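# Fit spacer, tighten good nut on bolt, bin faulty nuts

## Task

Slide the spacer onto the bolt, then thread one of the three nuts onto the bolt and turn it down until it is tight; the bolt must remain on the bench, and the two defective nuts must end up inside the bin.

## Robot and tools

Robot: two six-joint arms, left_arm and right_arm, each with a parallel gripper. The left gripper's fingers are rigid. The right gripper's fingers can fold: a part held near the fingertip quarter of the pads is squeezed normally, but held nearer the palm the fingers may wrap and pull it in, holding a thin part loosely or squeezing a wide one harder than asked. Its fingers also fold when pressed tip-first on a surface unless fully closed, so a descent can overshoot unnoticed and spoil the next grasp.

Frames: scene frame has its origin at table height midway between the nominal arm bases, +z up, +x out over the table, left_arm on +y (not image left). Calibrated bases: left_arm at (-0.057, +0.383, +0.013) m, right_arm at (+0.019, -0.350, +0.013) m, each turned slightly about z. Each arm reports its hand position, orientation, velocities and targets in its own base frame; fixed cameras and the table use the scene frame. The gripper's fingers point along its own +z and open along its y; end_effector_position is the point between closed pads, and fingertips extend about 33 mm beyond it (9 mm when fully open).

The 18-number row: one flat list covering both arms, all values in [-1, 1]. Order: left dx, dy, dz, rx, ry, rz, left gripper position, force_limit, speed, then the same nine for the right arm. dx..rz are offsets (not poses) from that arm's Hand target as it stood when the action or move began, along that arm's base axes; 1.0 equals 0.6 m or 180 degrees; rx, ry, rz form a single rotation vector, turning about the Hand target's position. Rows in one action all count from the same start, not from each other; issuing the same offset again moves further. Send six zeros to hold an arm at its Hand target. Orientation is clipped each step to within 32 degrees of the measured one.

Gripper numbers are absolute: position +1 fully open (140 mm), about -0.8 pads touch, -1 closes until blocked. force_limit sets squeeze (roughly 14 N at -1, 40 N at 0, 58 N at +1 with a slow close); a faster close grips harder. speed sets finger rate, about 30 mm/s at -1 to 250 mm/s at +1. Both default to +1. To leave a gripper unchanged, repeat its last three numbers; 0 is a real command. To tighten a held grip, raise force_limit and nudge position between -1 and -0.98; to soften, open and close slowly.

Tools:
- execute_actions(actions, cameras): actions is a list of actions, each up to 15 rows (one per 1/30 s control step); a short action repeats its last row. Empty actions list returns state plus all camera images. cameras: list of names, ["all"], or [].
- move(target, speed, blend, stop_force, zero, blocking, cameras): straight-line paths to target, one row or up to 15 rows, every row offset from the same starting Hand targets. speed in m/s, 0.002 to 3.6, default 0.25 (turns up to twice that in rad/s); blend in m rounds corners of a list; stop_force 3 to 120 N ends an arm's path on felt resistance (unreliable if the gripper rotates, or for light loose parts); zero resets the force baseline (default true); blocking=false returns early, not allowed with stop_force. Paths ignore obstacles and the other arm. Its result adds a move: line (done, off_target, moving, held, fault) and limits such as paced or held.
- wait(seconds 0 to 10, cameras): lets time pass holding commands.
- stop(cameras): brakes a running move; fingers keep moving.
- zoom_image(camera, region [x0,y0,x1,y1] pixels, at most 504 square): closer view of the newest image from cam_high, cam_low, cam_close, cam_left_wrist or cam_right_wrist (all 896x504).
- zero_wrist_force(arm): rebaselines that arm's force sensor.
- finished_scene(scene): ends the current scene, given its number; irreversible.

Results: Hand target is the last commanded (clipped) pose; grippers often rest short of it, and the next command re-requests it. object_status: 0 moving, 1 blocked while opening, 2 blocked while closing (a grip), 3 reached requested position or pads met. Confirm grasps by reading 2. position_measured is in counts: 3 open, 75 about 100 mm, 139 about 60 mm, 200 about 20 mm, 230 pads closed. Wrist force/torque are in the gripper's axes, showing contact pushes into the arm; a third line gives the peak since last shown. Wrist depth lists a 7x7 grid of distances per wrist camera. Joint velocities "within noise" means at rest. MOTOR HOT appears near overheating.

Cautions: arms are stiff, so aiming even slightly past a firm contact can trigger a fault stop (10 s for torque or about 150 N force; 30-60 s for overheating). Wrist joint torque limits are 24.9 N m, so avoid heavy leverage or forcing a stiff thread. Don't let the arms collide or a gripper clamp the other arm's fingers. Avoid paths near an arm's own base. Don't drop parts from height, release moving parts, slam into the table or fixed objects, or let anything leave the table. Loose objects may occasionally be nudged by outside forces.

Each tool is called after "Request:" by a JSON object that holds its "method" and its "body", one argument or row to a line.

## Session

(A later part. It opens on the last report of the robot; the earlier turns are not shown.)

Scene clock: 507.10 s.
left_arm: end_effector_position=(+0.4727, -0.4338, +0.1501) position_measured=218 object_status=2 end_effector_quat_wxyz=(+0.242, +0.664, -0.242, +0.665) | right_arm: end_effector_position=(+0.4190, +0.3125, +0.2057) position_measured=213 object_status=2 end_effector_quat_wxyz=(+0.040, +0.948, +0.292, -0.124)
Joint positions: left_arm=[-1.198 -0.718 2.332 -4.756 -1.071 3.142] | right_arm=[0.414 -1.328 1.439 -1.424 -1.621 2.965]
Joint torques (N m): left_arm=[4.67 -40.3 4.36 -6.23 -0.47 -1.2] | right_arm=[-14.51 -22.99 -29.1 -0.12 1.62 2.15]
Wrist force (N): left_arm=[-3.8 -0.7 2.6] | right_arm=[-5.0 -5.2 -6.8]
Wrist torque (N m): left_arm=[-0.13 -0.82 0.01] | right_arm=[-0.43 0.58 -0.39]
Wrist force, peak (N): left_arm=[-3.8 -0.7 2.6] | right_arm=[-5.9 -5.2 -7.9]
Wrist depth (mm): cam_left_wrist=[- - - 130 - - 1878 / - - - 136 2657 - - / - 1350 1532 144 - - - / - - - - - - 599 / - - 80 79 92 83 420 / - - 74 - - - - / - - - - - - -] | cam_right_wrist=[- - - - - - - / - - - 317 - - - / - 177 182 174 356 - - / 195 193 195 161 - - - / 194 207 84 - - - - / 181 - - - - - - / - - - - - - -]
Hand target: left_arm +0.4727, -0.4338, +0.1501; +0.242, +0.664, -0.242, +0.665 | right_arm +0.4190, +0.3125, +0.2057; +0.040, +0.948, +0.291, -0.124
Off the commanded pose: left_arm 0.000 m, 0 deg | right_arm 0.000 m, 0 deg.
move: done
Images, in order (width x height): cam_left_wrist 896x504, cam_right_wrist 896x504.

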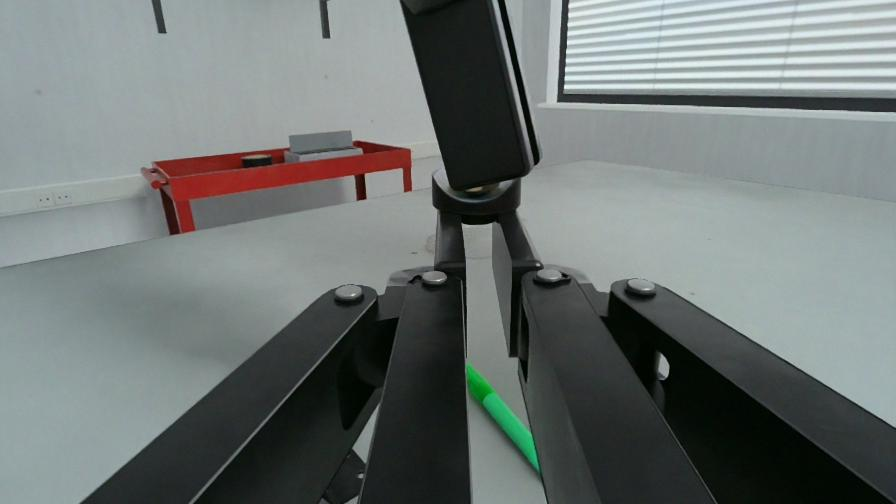

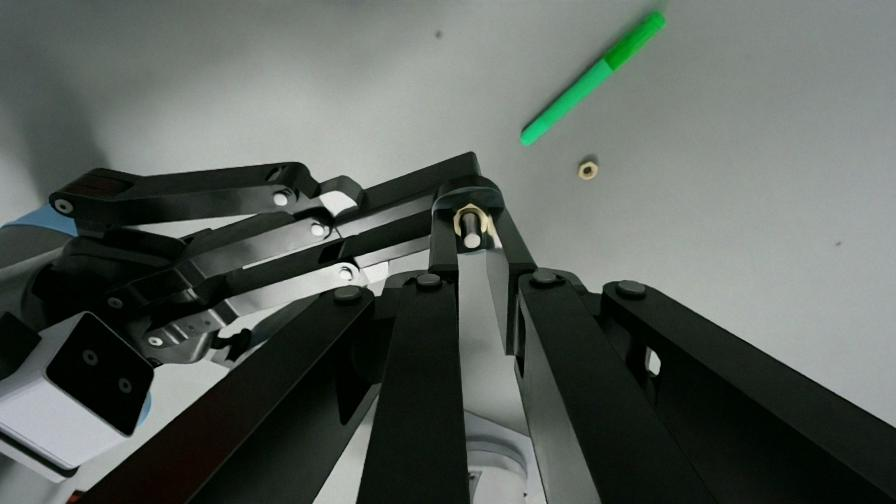

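Request:
{"method": "move", "body": {
  "target": [0,0,0,0,0,0,-1,1,1, 0,0,0,0,0,-0.0278,-1,1,-1],
  "speed": 0.25,
  "cameras": ["cam_left_wrist","cam_right_wrist"]
}}

Scene clock: 509.07 s.
left_arm: end_effector_position=(+0.4727, -0.4338, +0.1501) position_measured=218 object_status=2 end_effector_quat_wxyz=(+0.242, +0.664, -0.242, +0.665) | right_arm: end_effector_position=(+0.4190, +0.3125, +0.2057) position_measured=213 object_status=2 end_effector_quat_wxyz=(+0.034, +0.959, +0.250, -0.126)
Joint positions: left_arm=[-1.198 -0.718 2.332 -4.756 -1.071 3.142] | right_arm=[0.402 -1.329 1.44 -1.421 -1.602 3.038]
Joint torques (N m): left_arm=[7.93 -37.8 4.31 -5.51 0.98 -1.19] | right_arm=[-15.49 -41.08 -9.88 -0.24 1.55 2.03]
Wrist force (N): left_arm=[-2.8 -0.7 1.3] | right_arm=[-5.7 -4.0 -7.7]
Wrist torque (N m): left_arm=[-0.15 -0.90 0.05] | right_arm=[-0.48 0.60 -0.41]
Wrist force, peak (N): left_arm=[-6.1 -1.1 2.2] | right_arm=[-6.6 -5.1 -10.0]
Wrist depth (mm): cam_left_wrist=[- - 1907 131 - - - / - - - 135 2402 - - / - 1350 1643 143 1120 2081 - / - 684 - - - 586 - / 452 477 80 79 92 83 - / 359 - 74 - - - - / - - - - - - -] | cam_right_wrist=[294 304 - - - - - / - - - - - - - / 344 184 184 177 - - - / 198 197 193 161 - - 406 / 202 212 84 - - - - / 175 - - - - - - / - - - - - - -]
Hand target: left_arm +0.4727, -0.4338, +0.1501; +0.242, +0.664, -0.242, +0.665 | right_arm +0.4190, +0.3125, +0.2057; +0.034, +0.959, +0.250, -0.126
Off the commanded pose: left_arm 0.000 m, 0 deg | right_arm 0.000 m, 0 deg.
move: done
Images, in order (width x height): cam_left_wrist 896x504, cam_right_wrist 896x504.

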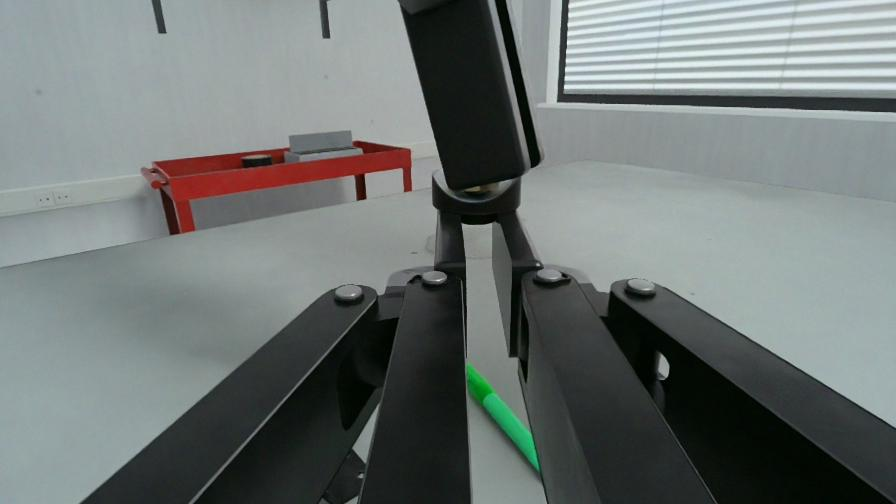

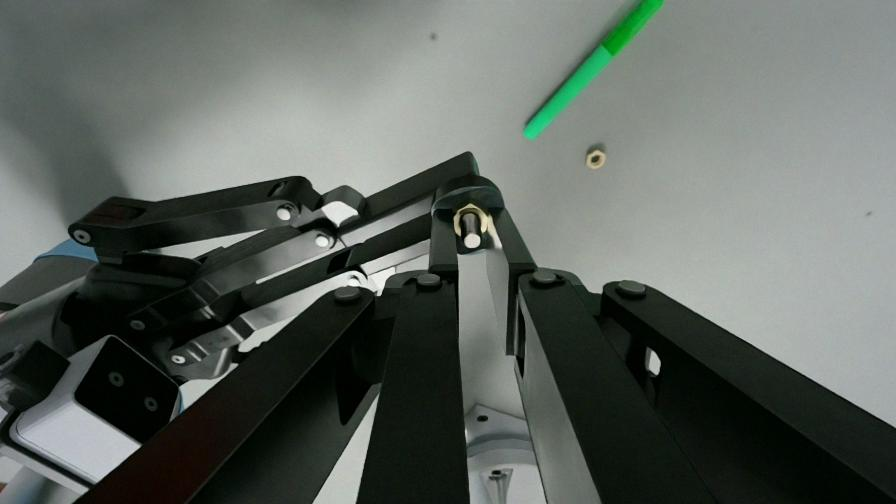

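Request:
{"method": "zoom_image", "body": {
  "camera": "cam_right_wrist",
  "region": [410, 150, 530, 270]
}}

Request:
{"method": "zoom_image", "body": {
  "camera": "cam_left_wrist",
  "region": [418, 140, 558, 260]
}}

Scaled by 4.200 from the camera's 896x504 image, which has a finer 1280x720 frame.

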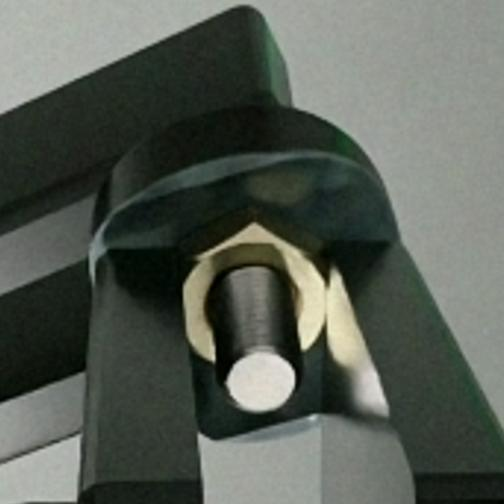

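Scaled by 3.600 from the camera's 896x504 image, which has a finer 1280x720 frame.

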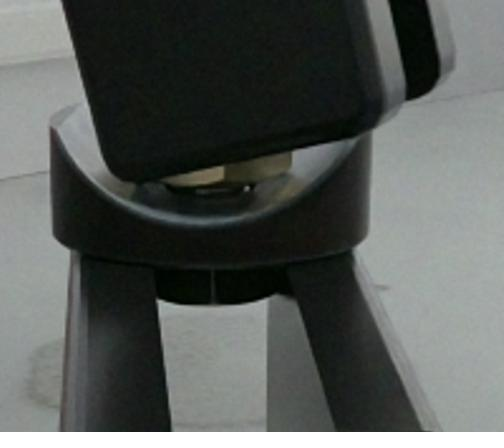

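Request:
{"method": "move", "body": {
  "target": [
    [0,0,0,0,0,0,-1,1,1, 0,0,0,0,0,0,-0.56,0,0],
    [0,0,0,0,0,0,-1,1,1, 0,0,0.0033,0,0,0,-0.56,0,0],
    [0,0,0,0,0,0,-1,1,1, 0,0,0.0033,0,0,0.2222,-0.56,0,0],
    [0,0,0,0,0,0,-1,1,1, 0,0,0.0003,0,0,0.2222,-0.56,0,0],
    [0,0,0,0,0,0,-1,1,1, 0,0,0.0003,0,0,0.2222,-1,1,0.5]
  ],
  "speed": 0.35,
  "blend": [0,0.002,0.001,0,0],
  "cameras": ["cam_left_wrist","cam_right_wrist"]
}}

Request:
{"method": "zoom_image", "body": {
  "camera": "cam_right_wrist",
  "region": [410, 150, 530, 270]
}}

Scene clock: 514.03 s.
left_arm: end_effector_position=(+0.4727, -0.4338, +0.1500) position_measured=218 object_status=2 end_effector_quat_wxyz=(+0.242, +0.664, -0.242, +0.665) | right_arm: end_effector_position=(+0.4190, +0.3125, +0.2059) position_measured=214 object_status=2 end_effector_quat_wxyz=(+0.075, +0.816, +0.563, -0.107)
Joint positions: left_arm=[-1.198 -0.718 2.332 -4.756 -1.071 3.142] | right_arm=[0.488 -1.357 1.49 -1.506 -1.745 2.44]
Joint torques (N m): left_arm=[11.86 -35.94 4.26 -4.07 1.76 -1.25] | right_arm=[3.07 -36.68 -10.7 -6.33 -3.94 -1.55]
Wrist force (N): left_arm=[-7.9 -1.2 7.1] | right_arm=[-3.5 -9.8 -13.4]
Wrist torque (N m): left_arm=[-0.02 -0.97 0.07] | right_arm=[-0.08 0.62 0.02]
Wrist force, peak (N): left_arm=[-8.9 -1.4 7.3] | right_arm=[-3.6 -10.0 -14.0]
Wrist depth (mm): cam_left_wrist=[1411 1892 1907 129 - - - / 1403 - 1967 135 2064 - - / - 1419 1601 147 - - - / - 547 - 158 - - 600 / 428 480 80 79 92 86 420 / 360 - 74 - - - 339 / - - - - - - -] | cam_right_wrist=[150 144 - - - - 309 / 150 157 161 - - - - / 172 170 176 170 - - - / - 187 - 145 - - 403 / - - 84 - - - - / - - - - - - - / - - - - - - -]
Hand target: left_arm +0.4727, -0.4338, +0.1501; +0.242, +0.664, -0.242, +0.665 | right_arm +0.4190, +0.3125, +0.2059; +0.075, +0.816, +0.563, -0.107
Off the commanded pose: left_arm 0.000 m, 0 deg | right_arm 0.000 m, 0 deg.
move: done; blend cut to 0.001 m at target 2, 0.0009 m at target 3
Images, in order (width x height): cam_left_wrist 896x504, cam_right_wrist 896x504.

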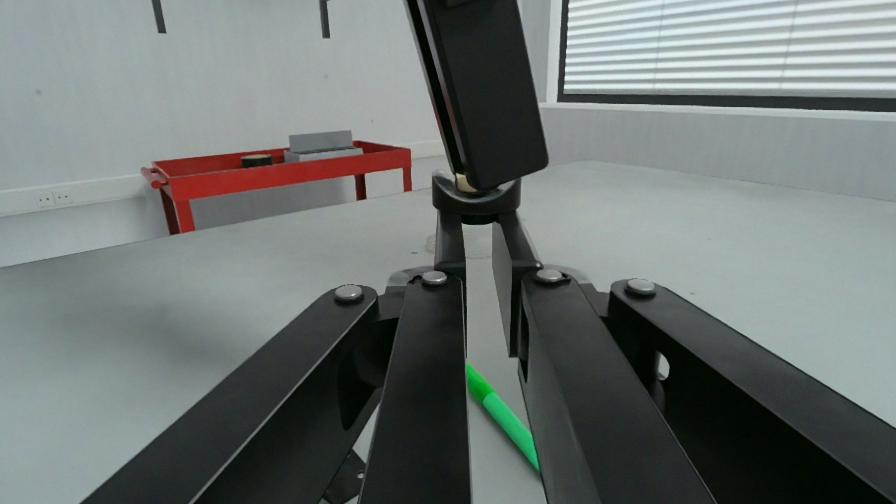

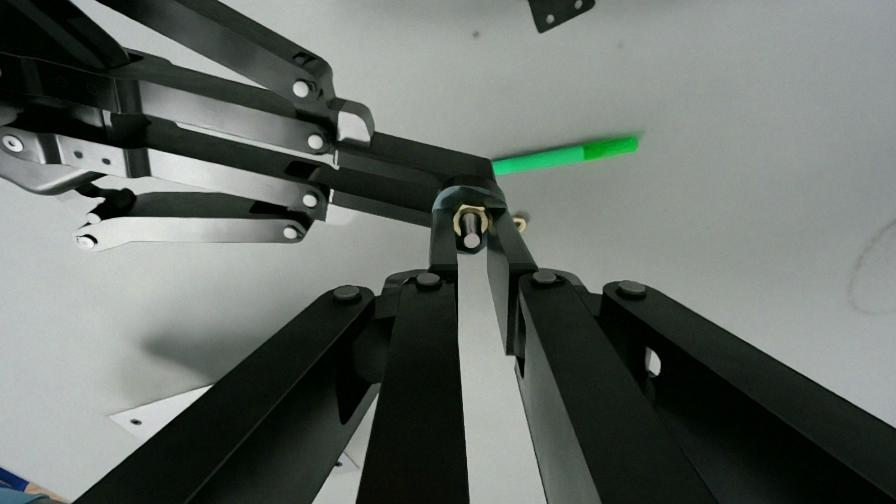

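Scaled by 4.200 from the camera's 896x504 image, which has a finer 1280x720 frame.

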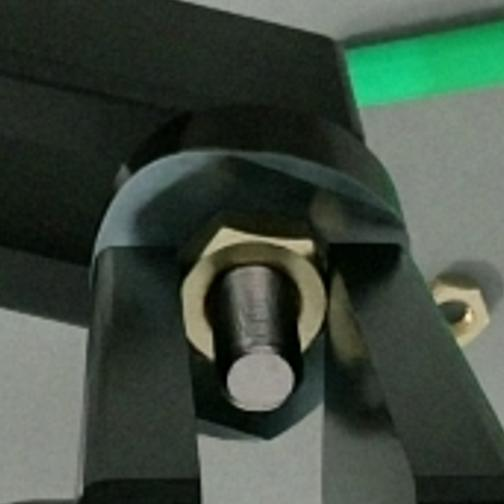

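Request:
{"method": "move", "body": {
  "target": [0,0,0,0,0,0,-1,1,1, 0,0,0,0,0,-0.0833,-1,1,0.5],
  "speed": 0.25,
  "cameras": ["cam_right_wrist"]
}}

Request:
{"method": "zoom_image", "body": {
  "camera": "cam_right_wrist",
  "region": [410, 150, 530, 270]
}}

Scene clock: 515.57 s.
left_arm: end_effector_position=(+0.4727, -0.4338, +0.1501) position_measured=218 object_status=2 end_effector_quat_wxyz=(+0.242, +0.664, -0.242, +0.665) | right_arm: end_effector_position=(+0.4190, +0.3125, +0.2059) position_measured=214 object_status=2 end_effector_quat_wxyz=(+0.061, +0.883, +0.452, -0.116)
Joint positions: left_arm=[-1.198 -0.718 2.332 -4.756 -1.071 3.142] | right_arm=[0.459 -1.337 1.457 -1.459 -1.695 2.669]
Joint torques (N m): left_arm=[10.2 -39.14 4.19 -4.63 1.8 -1.2] | right_arm=[-16.77 -18.54 -29.42 -0.67 0.6 1.95]
Wrist force (N): left_arm=[-2.6 -2.0 4.5] | right_arm=[-4.0 -6.9 -6.7]
Wrist torque (N m): left_arm=[-0.20 -0.97 -0.03] | right_arm=[-0.28 0.56 -0.33]
Wrist force, peak (N): left_arm=[-9.0 -1.5 7.6] | right_arm=[-3.8 -10.0 -13.9]
Wrist depth (mm): cam_left_wrist=[- - - 129 - - - / - - - 137 - - - / 1601 1403 1632 146 - - - / - 582 - - - - 569 / - - 80 79 93 86 411 / - - 74 - - - - / - - - - - - -] | cam_right_wrist=[156 - - - 296 - - / 160 157 - - - 326 325 / 166 172 172 169 - 361 362 / 181 198 193 156 - - 376 / - - 84 - - - - / - - - - - - - / - - - - - - -]
Hand target: left_arm +0.4727, -0.4338, +0.1501; +0.242, +0.664, -0.242, +0.665 | right_arm +0.4190, +0.3125, +0.2059; +0.061, +0.883, +0.451, -0.116
Off the commanded pose: left_arm 0.000 m, 0 deg | right_arm 0.000 m, 0 deg.
move: done
Images, in order (width x height): cam_right_wrist 896x504.

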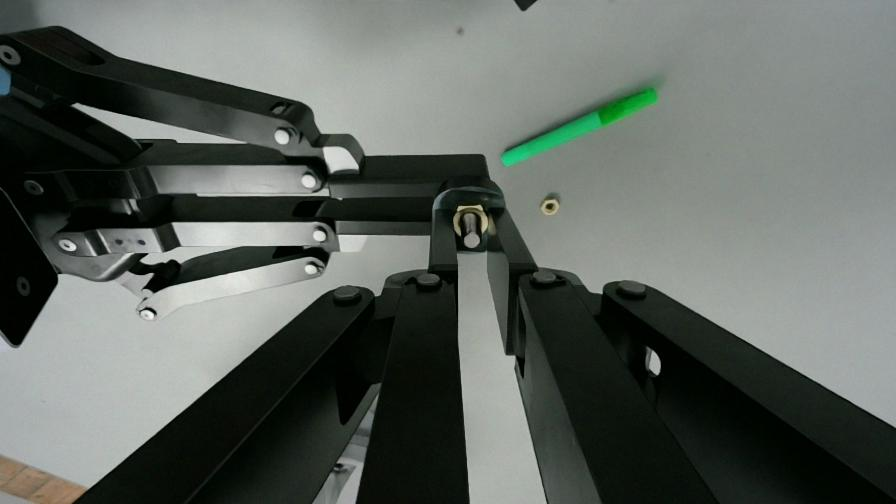

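Scaled by 4.200 from the camera's 896x504 image, which has a finer 1280x720 frame.

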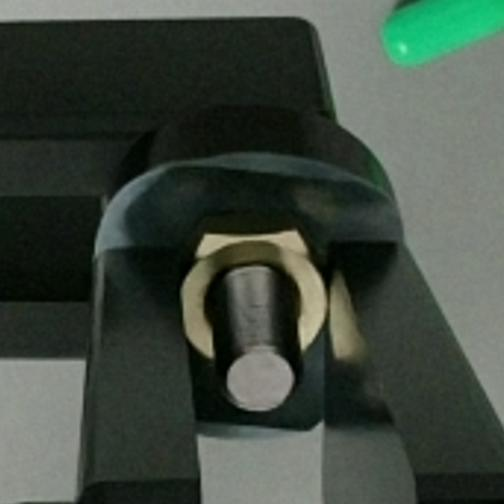

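Request:
{"method": "move", "body": {
  "target": [
    [0,0,0,0,0,0,-1,1,1, 0,0,0,0,0,0,-0.48,0,0],
    [0,0,0,0,0,0,-1,1,1, 0,0,0.0033,0,0,0,-0.48,0,0],
    [0,0,0,0,0,0,-1,1,1, 0,0,0.0033,0,0,-0.1389,-0.48,0,0],
    [0,0,0,0,0,0,-1,1,1, 0,0,-0.0001,0,0,-0.1389,-0.48,0,0],
    [0,0,0,0,0,0,-1,1,1, 0,0,-0.0001,0,0,-0.1389,-1,1,1]
  ],
  "speed": 0.35,
  "blend": [0,0.002,0.001,0,0],
  "cameras": ["cam_left_wrist","cam_right_wrist"]
}}

Request:
{"method": "zoom_image", "body": {
  "camera": "cam_right_wrist",
  "region": [410, 150, 530, 270]
}}

Request:
{"method": "move", "body": {
  "target": [0,0,0,0,0,0,-1,1,1, 0,0,0,0,0,-0.0222,-1,1,1],
  "speed": 0.25
}}

Scene clock: 519.33 s.
left_arm: end_effector_position=(+0.4727, -0.4338, +0.1500) position_measured=218 object_status=2 end_effector_quat_wxyz=(+0.242, +0.664, -0.242, +0.665) | right_arm: end_effector_position=(+0.4190, +0.3125, +0.2059) position_measured=217 object_status=2 end_effector_quat_wxyz=(+0.034, +0.959, +0.250, -0.126)
Joint positions: left_arm=[-1.198 -0.718 2.332 -4.756 -1.071 3.142] | right_arm=[0.402 -1.329 1.439 -1.421 -1.602 3.038]
Joint torques (N m): left_arm=[7.15 -33.41 3.74 -4.86 1.7 -1.2] | right_arm=[-13.22 -36.67 -12.13 -3.45 -0.7 1.7]
Wrist force (N): left_arm=[-5.3 -0.1 0.5] | right_arm=[-4.2 -4.0 -10.1]
Wrist torque (N m): left_arm=[-0.04 -0.87 0.05] | right_arm=[-0.32 0.70 -0.02]
Wrist force, peak (N): left_arm=[-6.2 -0.1 -0.2] | right_arm=[-4.6 -4.0 -10.9]
Wrist depth (mm): cam_left_wrist=[- - 1892 131 - - - / - 1759 1747 135 2575 - - / 1581 1523 1643 144 1110 - - / 1551 664 - - - - 590 / - 478 80 79 92 83 471 / - - 74 - - - - / - - - - - - -] | cam_right_wrist=[- - - - - - - / - 318 325 333 - - - / - 187 199 176 - - - / 198 198 193 167 - - - / 202 212 84 - - - 448 / 175 - - - - - - / - - - - - - -]
Hand target: left_arm +0.4727, -0.4338, +0.1501; +0.242, +0.664, -0.242, +0.665 | right_arm +0.4190, +0.3125, +0.2059; +0.034, +0.959, +0.250, -0.126
Off the commanded pose: left_arm 0.000 m, 0 deg | right_arm 0.000 m, 0 deg.
move: done; blend cut to 0.001 m at target 2
Images, in order (width x height): cam_left_wrist 896x504, cam_right_wrist 896x504.

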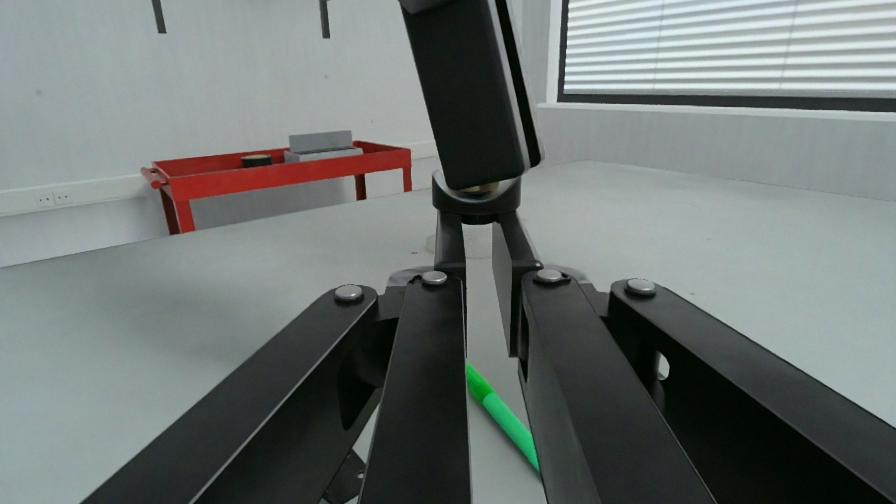

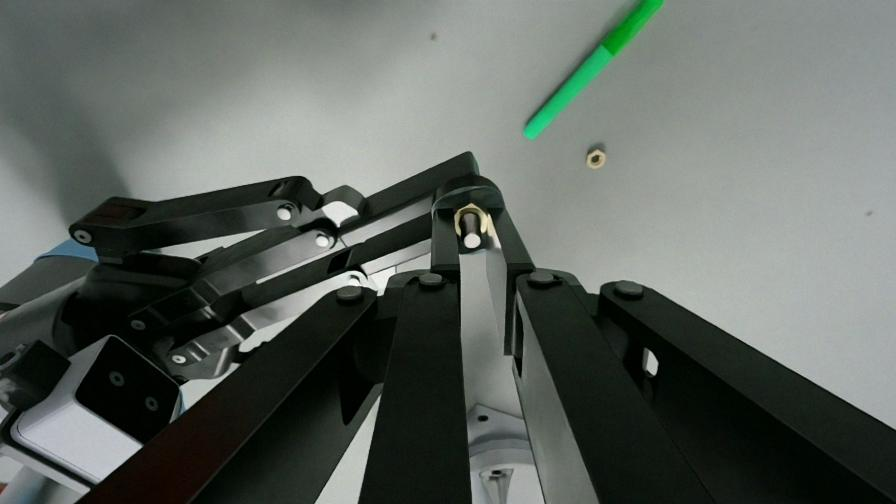

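Scaled by 4.200 from the camera's 896x504 image, which has a finer 1280x720 frame.

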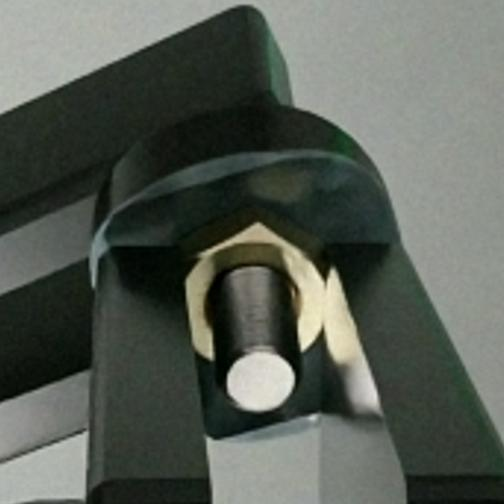

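Scene clock: 520.30 s.
left_arm: end_effector_position=(+0.4727, -0.4338, +0.1501) position_measured=218 object_status=2 end_effector_quat_wxyz=(+0.242, +0.664, -0.242, +0.665) | right_arm: end_effector_position=(+0.4190, +0.3125, +0.2059) position_measured=217 object_status=2 end_effector_quat_wxyz=(+0.030, +0.968, +0.216, -0.127)
Joint positions: left_arm=[-1.198 -0.718 2.332 -4.756 -1.071 3.142] | right_arm=[0.392 -1.331 1.441 -1.419 -1.586 3.096]
Joint torques (N m): left_arm=[5.93 -41.02 3.72 -4.9 1.59 -1.22] | right_arm=[-14.49 -40.43 -11.61 0.3 1.59 2.16]
Wrist force (N): left_arm=[-5.2 -0.5 0.6] | right_arm=[-5.5 -4.0 -10.3]
Wrist torque (N m): left_arm=[-0.41 -0.92 0.09] | right_arm=[-0.47 0.69 -0.44]
Wrist force, peak (N): left_arm=[-6.2 -2.0 2.9] | right_arm=[-8.0 -5.0 -10.8]
Wrist depth (mm): cam_left_wrist=[- - 1823 131 - 1601 - / - - - 135 2602 - - / - 1427 1747 143 - - - / - - - - 137 603 541 / - - 80 79 93 83 417 / 357 - 74 - - - 337 / - - - - - - -] | cam_right_wrist=[300 - - 292 - - - / - 328 - - - - - / - - 189 171 360 367 - / 374 194 193 167 117 - - / 218 206 84 - - - - / 173 - - - - - 500 / - - - - - - -]
Hand target: left_arm +0.4727, -0.4338, +0.1501; +0.242, +0.664, -0.242, +0.665 | right_arm +0.4190, +0.3125, +0.2059; +0.030, +0.968, +0.216, -0.127
Off the commanded pose: left_arm 0.000 m, 0 deg | right_arm 0.000 m, 0 deg.
move: done

Request:
{"method": "move", "body": {
  "target": [0,0,0,0,0,0,-1,1,1, 0,0,0,0,0,-0.0222,-1,1,1],
  "speed": 0.25,
  "cameras": ["cam_right_wrist"]
}}

Request:
{"method": "zoom_image", "body": {
  "camera": "cam_right_wrist",
  "region": [410, 150, 530, 270]
}}

Scene clock: 521.47 s.
left_arm: end_effector_position=(+0.4727, -0.4338, +0.1501) position_measured=218 object_status=2 end_effector_quat_wxyz=(+0.242, +0.664, -0.242, +0.665) | right_arm: end_effector_position=(+0.4190, +0.3125, +0.2059) position_measured=217 object_status=2 end_effector_quat_wxyz=(+0.026, +0.974, +0.182, -0.128)
Joint positions: left_arm=[-1.198 -0.718 2.332 -4.756 -1.071 3.142] | right_arm=[0.383 -1.333 1.444 -1.42 -1.571 3.154]
Joint torques (N m): left_arm=[4.56 -41.4 4.27 -4.74 1.68 -1.15] | right_arm=[-13.77 -39.92 -8.64 -4.55 1.99 2.16]
Wrist force (N): left_arm=[-5.7 0.2 -0.3] | right_arm=[-4.6 -3.6 -10.8]
Wrist torque (N m): left_arm=[-0.46 -0.91 0.17] | right_arm=[-0.59 0.62 -0.49]
Wrist force, peak (N): left_arm=[-6.4 0.0 -0.2] | right_arm=[-6.0 -4.4 -11.0]
Wrist depth (mm): cam_left_wrist=[1380 - - 132 - - 1699 / - 1850 - 135 2313 - - / 1419 1581 1643 144 - - - / 629 599 - - - - - / 517 510 80 79 93 84 420 / - - 74 - - - - / - - - - - - -] | cam_right_wrist=[- - - - - - 306 / - - - - 335 - 330 / - 355 - 170 - - - / - 196 190 167 377 - - / 303 213 84 - - - - / 214 - - - - - - / - - - - - - -]
Hand target: left_arm +0.4727, -0.4338, +0.1501; +0.242, +0.664, -0.242, +0.665 | right_arm +0.4190, +0.3125, +0.2059; +0.026, +0.975, +0.182, -0.128
Off the commanded pose: left_arm 0.000 m, 0 deg | right_arm 0.000 m, 0 deg.
move: done
Images, in order (width x height): cam_right_wrist 896x504.

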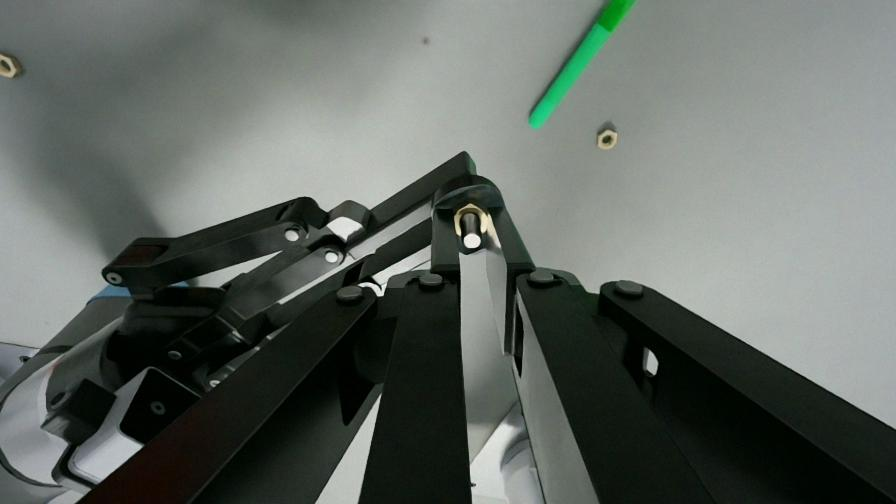

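Scaled by 4.200 from the camera's 896x504 image, which has a finer 1280x720 frame.

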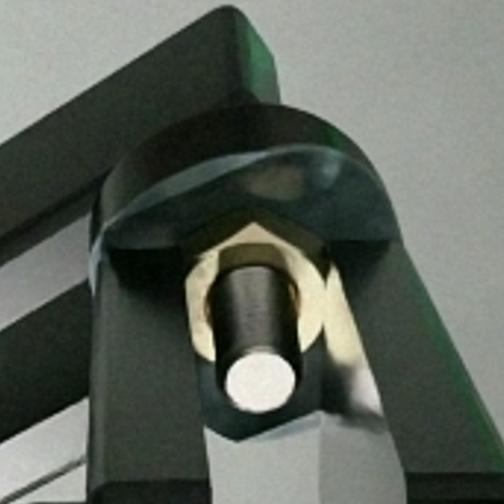

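Request:
{"method": "move", "body": {
  "target": [
    [0,0,0,0,0,0,-1,1,1, 0,0,0,0,0,0,-0.5,0,0],
    [0,0,0,0,0,0,-1,1,1, 0,0,0.04,0,0,0,-0.5,0,0],
    [0,0,0,0,0,0,-1,1,1, 0,0,0.045,0,0,-0.6636,-0.5,0,0]
  ],
  "speed": 0.5,
  "blend": [0,0.003,0]
}}

Request:
{"method": "move", "body": {
  "target": [0,0,0,0,0,0,-1,1,1, -0.0028,-0.0200,0.005,0.1374,-0.0201,0,-0.5,0,0],
  "speed": 0.35,
  "cameras": ["cam_left_wrist","cam_right_wrist","cam_close"]
}}

Scene clock: 529.53 s.
left_arm: end_effector_position=(+0.4727, -0.4338, +0.1501) position_measured=218 object_status=2 end_effector_quat_wxyz=(+0.242, +0.664, -0.242, +0.665) | right_arm: end_effector_position=(+0.4190, +0.3125, +0.2329) position_measured=192 object_status=3 end_effector_quat_wxyz=(+0.098, -0.649, +0.750, +0.087)
Joint positions: left_arm=[-1.198 -0.718 2.332 -4.756 -1.071 3.142] | right_arm=[0.23 -1.655 1.814 -1.824 -1.326 5.098]
Joint torques (N m): left_arm=[-2.52 -26.92 4.12 -4.41 1.51 -1.16] | right_arm=[13.23 -30.68 -13.77 -6.12 -1.73 1.84]
Wrist force (N): left_arm=[4.7 -1.4 -1.3] | right_arm=[-3.5 -1.7 -2.4]
Wrist torque (N m): left_arm=[0.08 -1.00 -0.03] | right_arm=[-0.39 0.74 -0.07]
Wrist force, peak (N): left_arm=[-6.8 -0.4 -0.1] | right_arm=[-5.5 -3.6 -11.7]
Wrist depth (mm): cam_left_wrist=[1395 - - 124 - - - / - - - 149 - - - / 1268 1419 1699 154 - - - / 608 - - - 126 - - / 454 441 80 79 92 83 418 / 363 - 74 - - - - / - - - - - - -] | cam_right_wrist=[- - - - - 322 - / - 346 - - - - - / - - 373 195 208 208 382 / 449 - - 166 222 229 338 / - - 90 - - - 235 / - - - - - - - / - - - - - - -]
Hand target: left_arm +0.4727, -0.4338, +0.1501; +0.242, +0.664, -0.242, +0.665 | right_arm +0.4190, +0.3125, +0.2329; +0.098, -0.649, +0.750, +0.087
Off the commanded pose: left_arm 0.000 m, 0 deg | right_arm 0.000 m, 0 deg.
move: done

Scene clock: 531.03 s.
left_arm: end_effector_position=(+0.4727, -0.4338, +0.1501) position_measured=218 object_status=2 end_effector_quat_wxyz=(+0.242, +0.664, -0.242, +0.665) | right_arm: end_effector_position=(+0.4173, +0.3005, +0.2359) position_measured=192 object_status=3 end_effector_quat_wxyz=(+0.258, -0.615, +0.710, +0.225)
Joint positions: left_arm=[-1.198 -0.718 2.332 -4.756 -1.071 3.142] | right_arm=[-0.08 -1.801 2.077 -1.898 -0.874 4.794]
Joint torques (N m): left_arm=[-4.2 -27.1 3.7 -4.32 1.63 -1.12] | right_arm=[-12.29 -23.66 -12.17 -0.92 3.64 -1.84]
Wrist force (N): left_arm=[4.4 -1.6 -1.3] | right_arm=[-3.1 -2.3 -2.1]
Wrist torque (N m): left_arm=[0.05 -0.96 -0.02] | right_arm=[-0.46 0.61 0.13]
Wrist force, peak (N): left_arm=[4.7 -1.5 -1.6] | right_arm=[-4.1 -1.7 -2.3]
Wrist depth (mm): cam_left_wrist=[1435 - - 127 128 - - / - - - 2379 - - - / - 1461 1496 155 - - - / 1723 - - - 618 637 - / 446 - 80 79 92 83 425 / 359 - 74 - - - - / - - - - - - -] | cam_right_wrist=[- - - - - - - / - - 374 187 199 204 342 / - - - - 216 230 323 / - - - 118 249 252 263 / - - 90 - - 234 318 / - - - - - - - / - - - - - - -]
Hand target: left_arm +0.4727, -0.4338, +0.1501; +0.242, +0.664, -0.242, +0.665 | right_arm +0.4173, +0.3005, +0.2359; +0.258, -0.615, +0.710, +0.225
Off the commanded pose: left_arm 0.000 m, 0 deg | right_arm 0.000 m, 0 deg.
move: done
Images, in order (width x height): cam_close 896x504, cam_left_wrist 896x504, cam_right_wrist 896x504.

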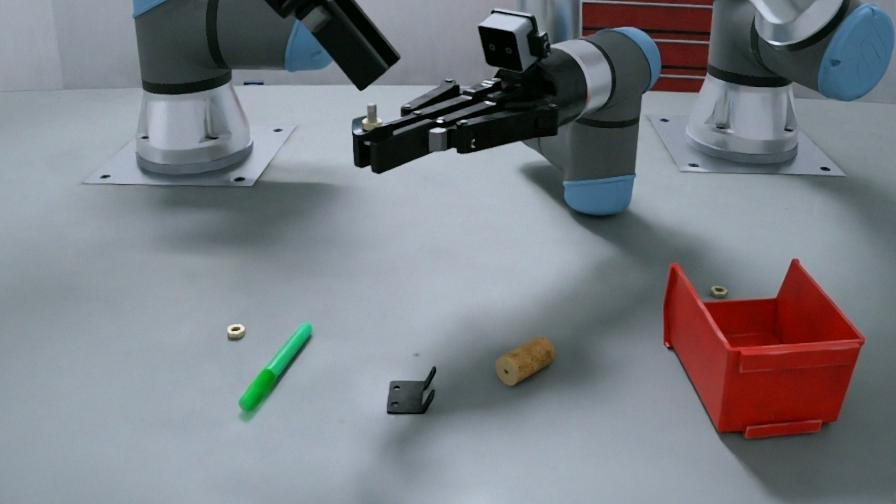

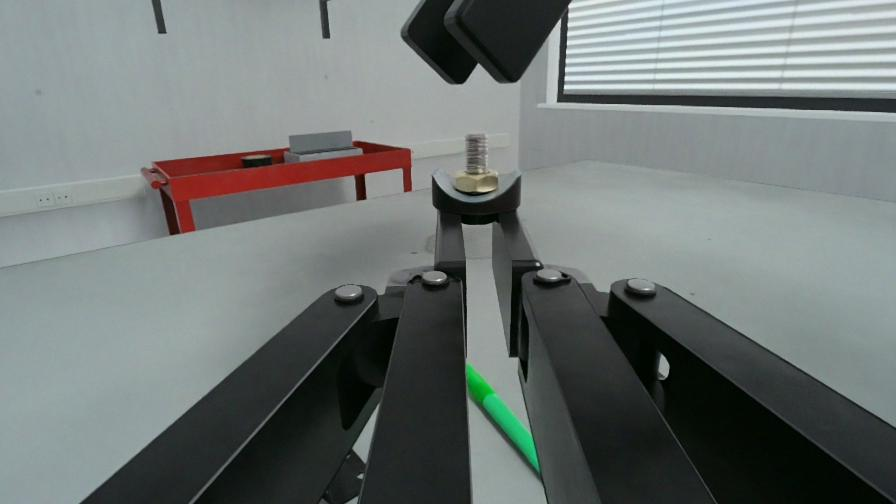

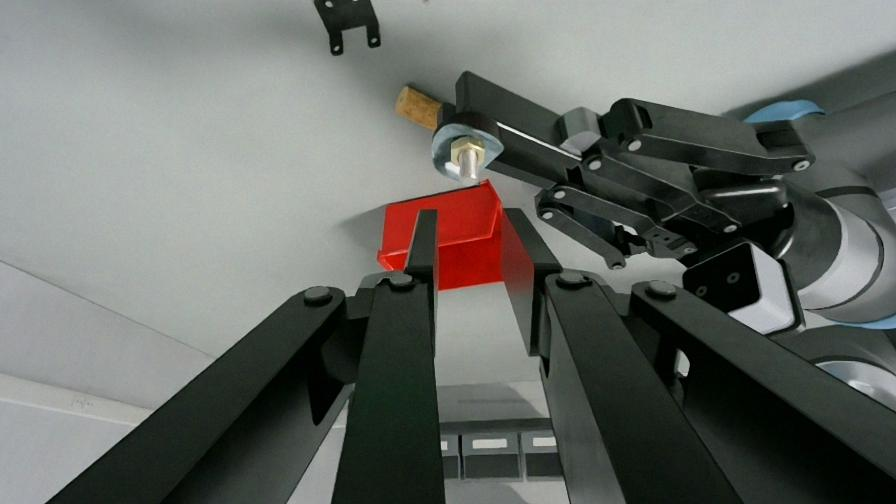

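Request:
{"method": "zoom_image", "body": {
  "camera": "cam_left_wrist",
  "region": [418, 120, 538, 240]
}}

Request:
{"method": "zoom_image", "body": {
  "camera": "cam_right_wrist",
  "region": [410, 100, 530, 220]
}}

Scaled by 4.200 from the camera's 896x504 image, which has a finer 1280x720 frame.

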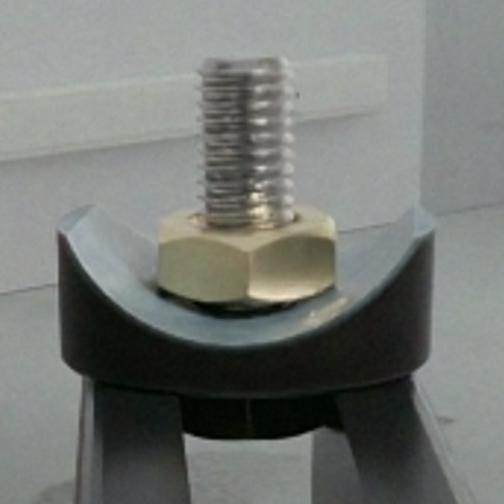

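Scaled by 4.200 from the camera's 896x504 image, which has a finer 1280x720 frame.

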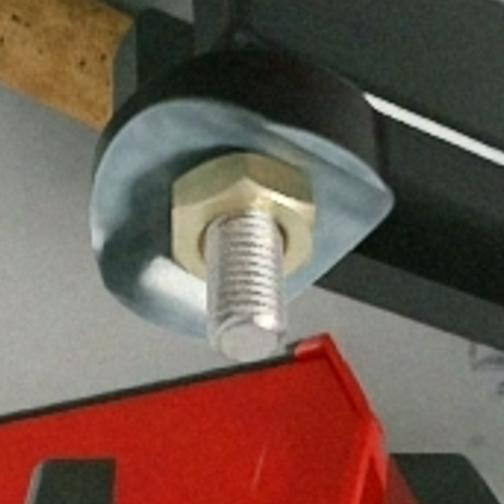

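Request:
{"method": "move", "body": {
  "target": [0,0,0,0,0,0,-1,1,1, 0,0,-0.0447,0,0,0,-0.56,0,0],
  "speed": 0.15,
  "cameras": ["cam_left_wrist","cam_right_wrist"]
}}

Request:
{"method": "zoom_image", "body": {
  "camera": "cam_left_wrist",
  "region": [418, 100, 558, 240]
}}

Request:
{"method": "zoom_image", "body": {
  "camera": "cam_right_wrist",
  "region": [400, 140, 540, 280]
}}

Scene clock: 532.97 s.
left_arm: end_effector_position=(+0.4727, -0.4338, +0.1501) position_measured=218 object_status=2 end_effector_quat_wxyz=(+0.242, +0.664, -0.242, +0.665) | right_arm: end_effector_position=(+0.4173, +0.3005, +0.2092) position_measured=200 object_status=3 end_effector_quat_wxyz=(+0.258, -0.615, +0.710, +0.225)
Joint positions: left_arm=[-1.198 -0.718 2.332 -4.756 -1.071 3.142] | right_arm=[-0.08 -1.778 2.132 -1.975 -0.874 4.794]
Joint torques (N m): left_arm=[-5.38 -27.26 3.68 -4.13 1.62 -1.17] | right_arm=[12.95 -2.21 -11.3 -6.17 3.11 1.58]
Wrist force (N): left_arm=[4.6 -1.4 -1.1] | right_arm=[-3.3 -2.4 -1.9]
Wrist torque (N m): left_arm=[0.08 -0.99 -0.03] | right_arm=[-0.47 0.66 -0.05]
Wrist force, peak (N): left_arm=[4.7 -1.6 -1.5] | right_arm=[-3.9 -2.3 -2.6]
Wrist depth (mm): cam_left_wrist=[1601 - - 153 133 - - / - 1532 - 132 140 - - / - 1287 1611 151 - - - / - 722 - - - - 675 / 426 - 80 79 93 86 - / 362 - 74 - - - 340 / - - - - - - -] | cam_right_wrist=[- - 299 - - - - / - 360 - 354 - - - / 433 - - 168 185 188 321 / - - - 146 217 225 240 / - 652 86 - - 243 251 / - - - - - - 462 / - - - - - - -]
Hand target: left_arm +0.4727, -0.4338, +0.1501; +0.242, +0.664, -0.242, +0.665 | right_arm +0.4173, +0.3005, +0.2090; +0.258, -0.615, +0.710, +0.225
Off the commanded pose: left_arm 0.000 m, 0 deg | right_arm 0.000 m, 0 deg.
move: done
Images, in order (width x height): cam_left_wrist 896x504, cam_right_wrist 896x504.

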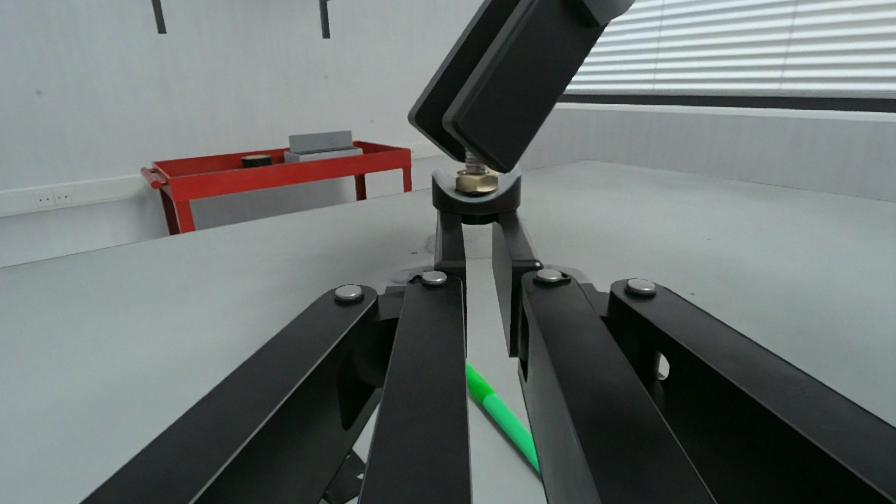

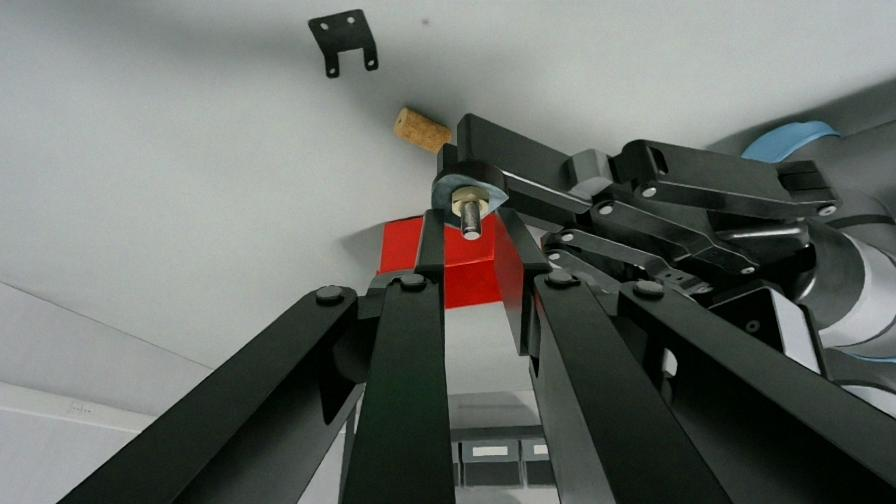

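Scaled by 3.600 from the camera's 896x504 image, which has a finer 1280x720 frame.

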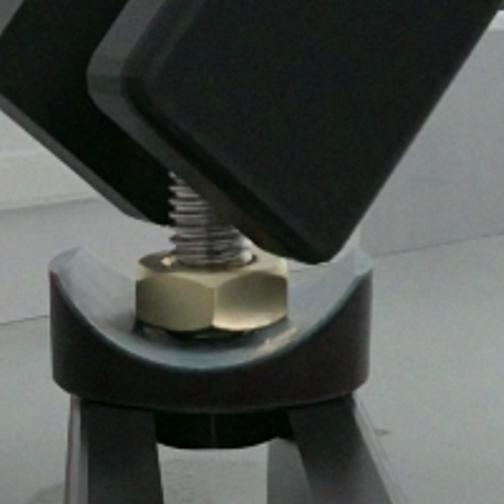

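Scaled by 3.600 from the camera's 896x504 image, which has a finer 1280x720 frame.

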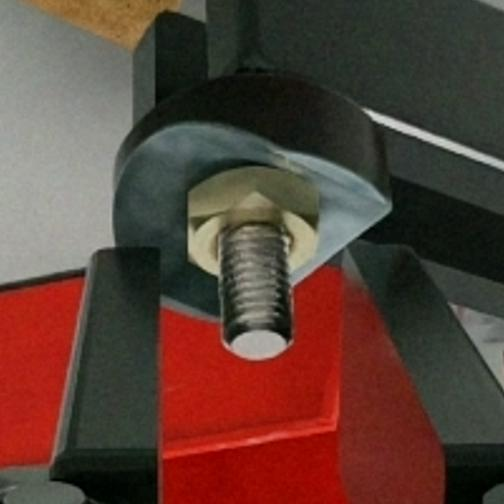

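Request:
{"method": "move", "body": {
  "target": [0,0,0,0,0,0,-1,1,1, 0,0,-0.0105,0,0,0,-0.6,0,0],
  "speed": 0.006,
  "stop_force": 3,
  "cameras": ["cam_left_wrist"]
}}

Request:
{"method": "zoom_image", "body": {
  "camera": "cam_left_wrist",
  "region": [418, 100, 558, 240]
}}

Scene clock: 535.67 s.
left_arm: end_effector_position=(+0.4727, -0.4338, +0.1501) position_measured=218 object_status=2 end_effector_quat_wxyz=(+0.242, +0.664, -0.242, +0.665) | right_arm: end_effector_position=(+0.4173, +0.3005, +0.2037) position_measured=205 object_status=3 end_effector_quat_wxyz=(+0.258, -0.615, +0.710, +0.225)
Joint positions: left_arm=[-1.198 -0.718 2.332 -4.756 -1.071 3.142] | right_arm=[-0.08 -1.773 2.143 -1.991 -0.874 4.794]
Joint torques (N m): left_arm=[-8.45 -32.1 3.68 -4.07 1.54 -1.18] | right_arm=[13.07 -23.25 -30.05 -0.5 -0.78 0.94]
Wrist force (N): left_arm=[3.6 -0.7 -1.4] | right_arm=[-5.0 -2.5 -3.0]
Wrist torque (N m): left_arm=[0.08 -0.96 0.00] | right_arm=[-0.40 0.73 -0.05]
Wrist force, peak (N): left_arm=[4.7 -1.6 -1.5] | right_arm=[-6.9 -2.2 -5.5]
Wrist depth (mm): cam_left_wrist=[- - - - 135 2334 - / 1435 - - 136 144 - - / 1581 1514 1711 145 844 - - / - 781 - - 621 - 582 / - - 80 79 93 87 - / 362 - 74 - - - - / - - - - - - -] | cam_right_wrist=[- - 307 - - - 311 / - 369 - - - - 334 / - - - 165 182 184 321 / - 537 - - 210 218 233 / - - 84 - - 242 240 / - - - - - - 447 / - - - - - - -]
Hand target: left_arm +0.4727, -0.4338, +0.1501; +0.242, +0.664, -0.242, +0.665 | right_arm +0.4173, +0.3005, +0.2037; +0.258, -0.615, +0.710, +0.225 (not the last commanded pose)
Off the commanded pose: left_arm 0.000 m, 0 deg | right_arm 0.001 m, 0 deg.
move: contact (right_arm)
Images, in order (width x height): cam_left_wrist 896x504.

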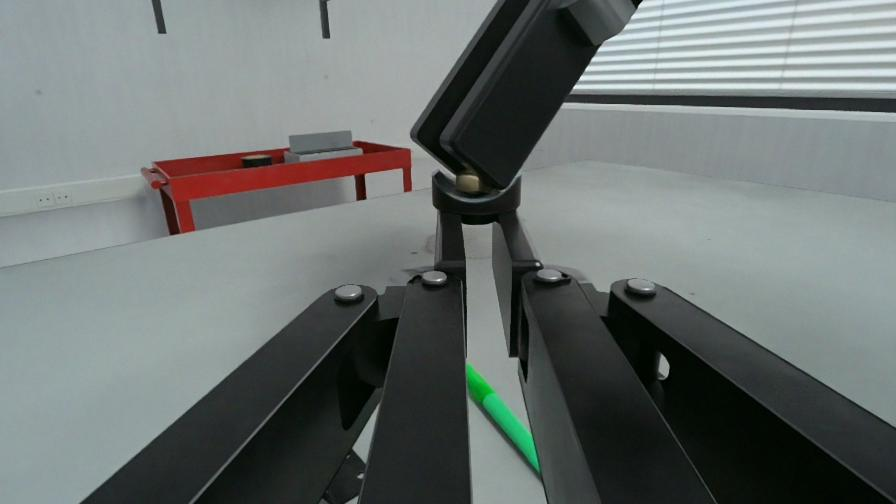

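Scaled by 3.600 from the camera's 896x504 image, which has a finer 1280x720 frame.

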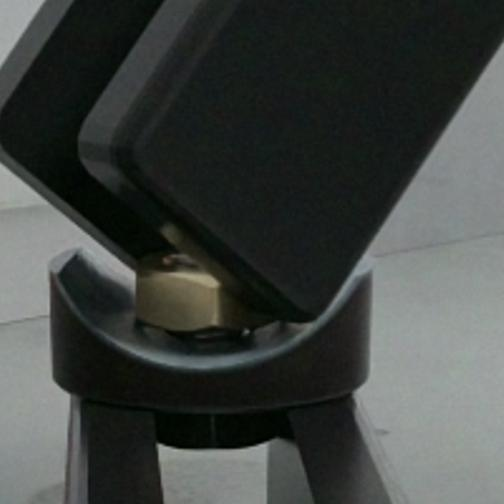

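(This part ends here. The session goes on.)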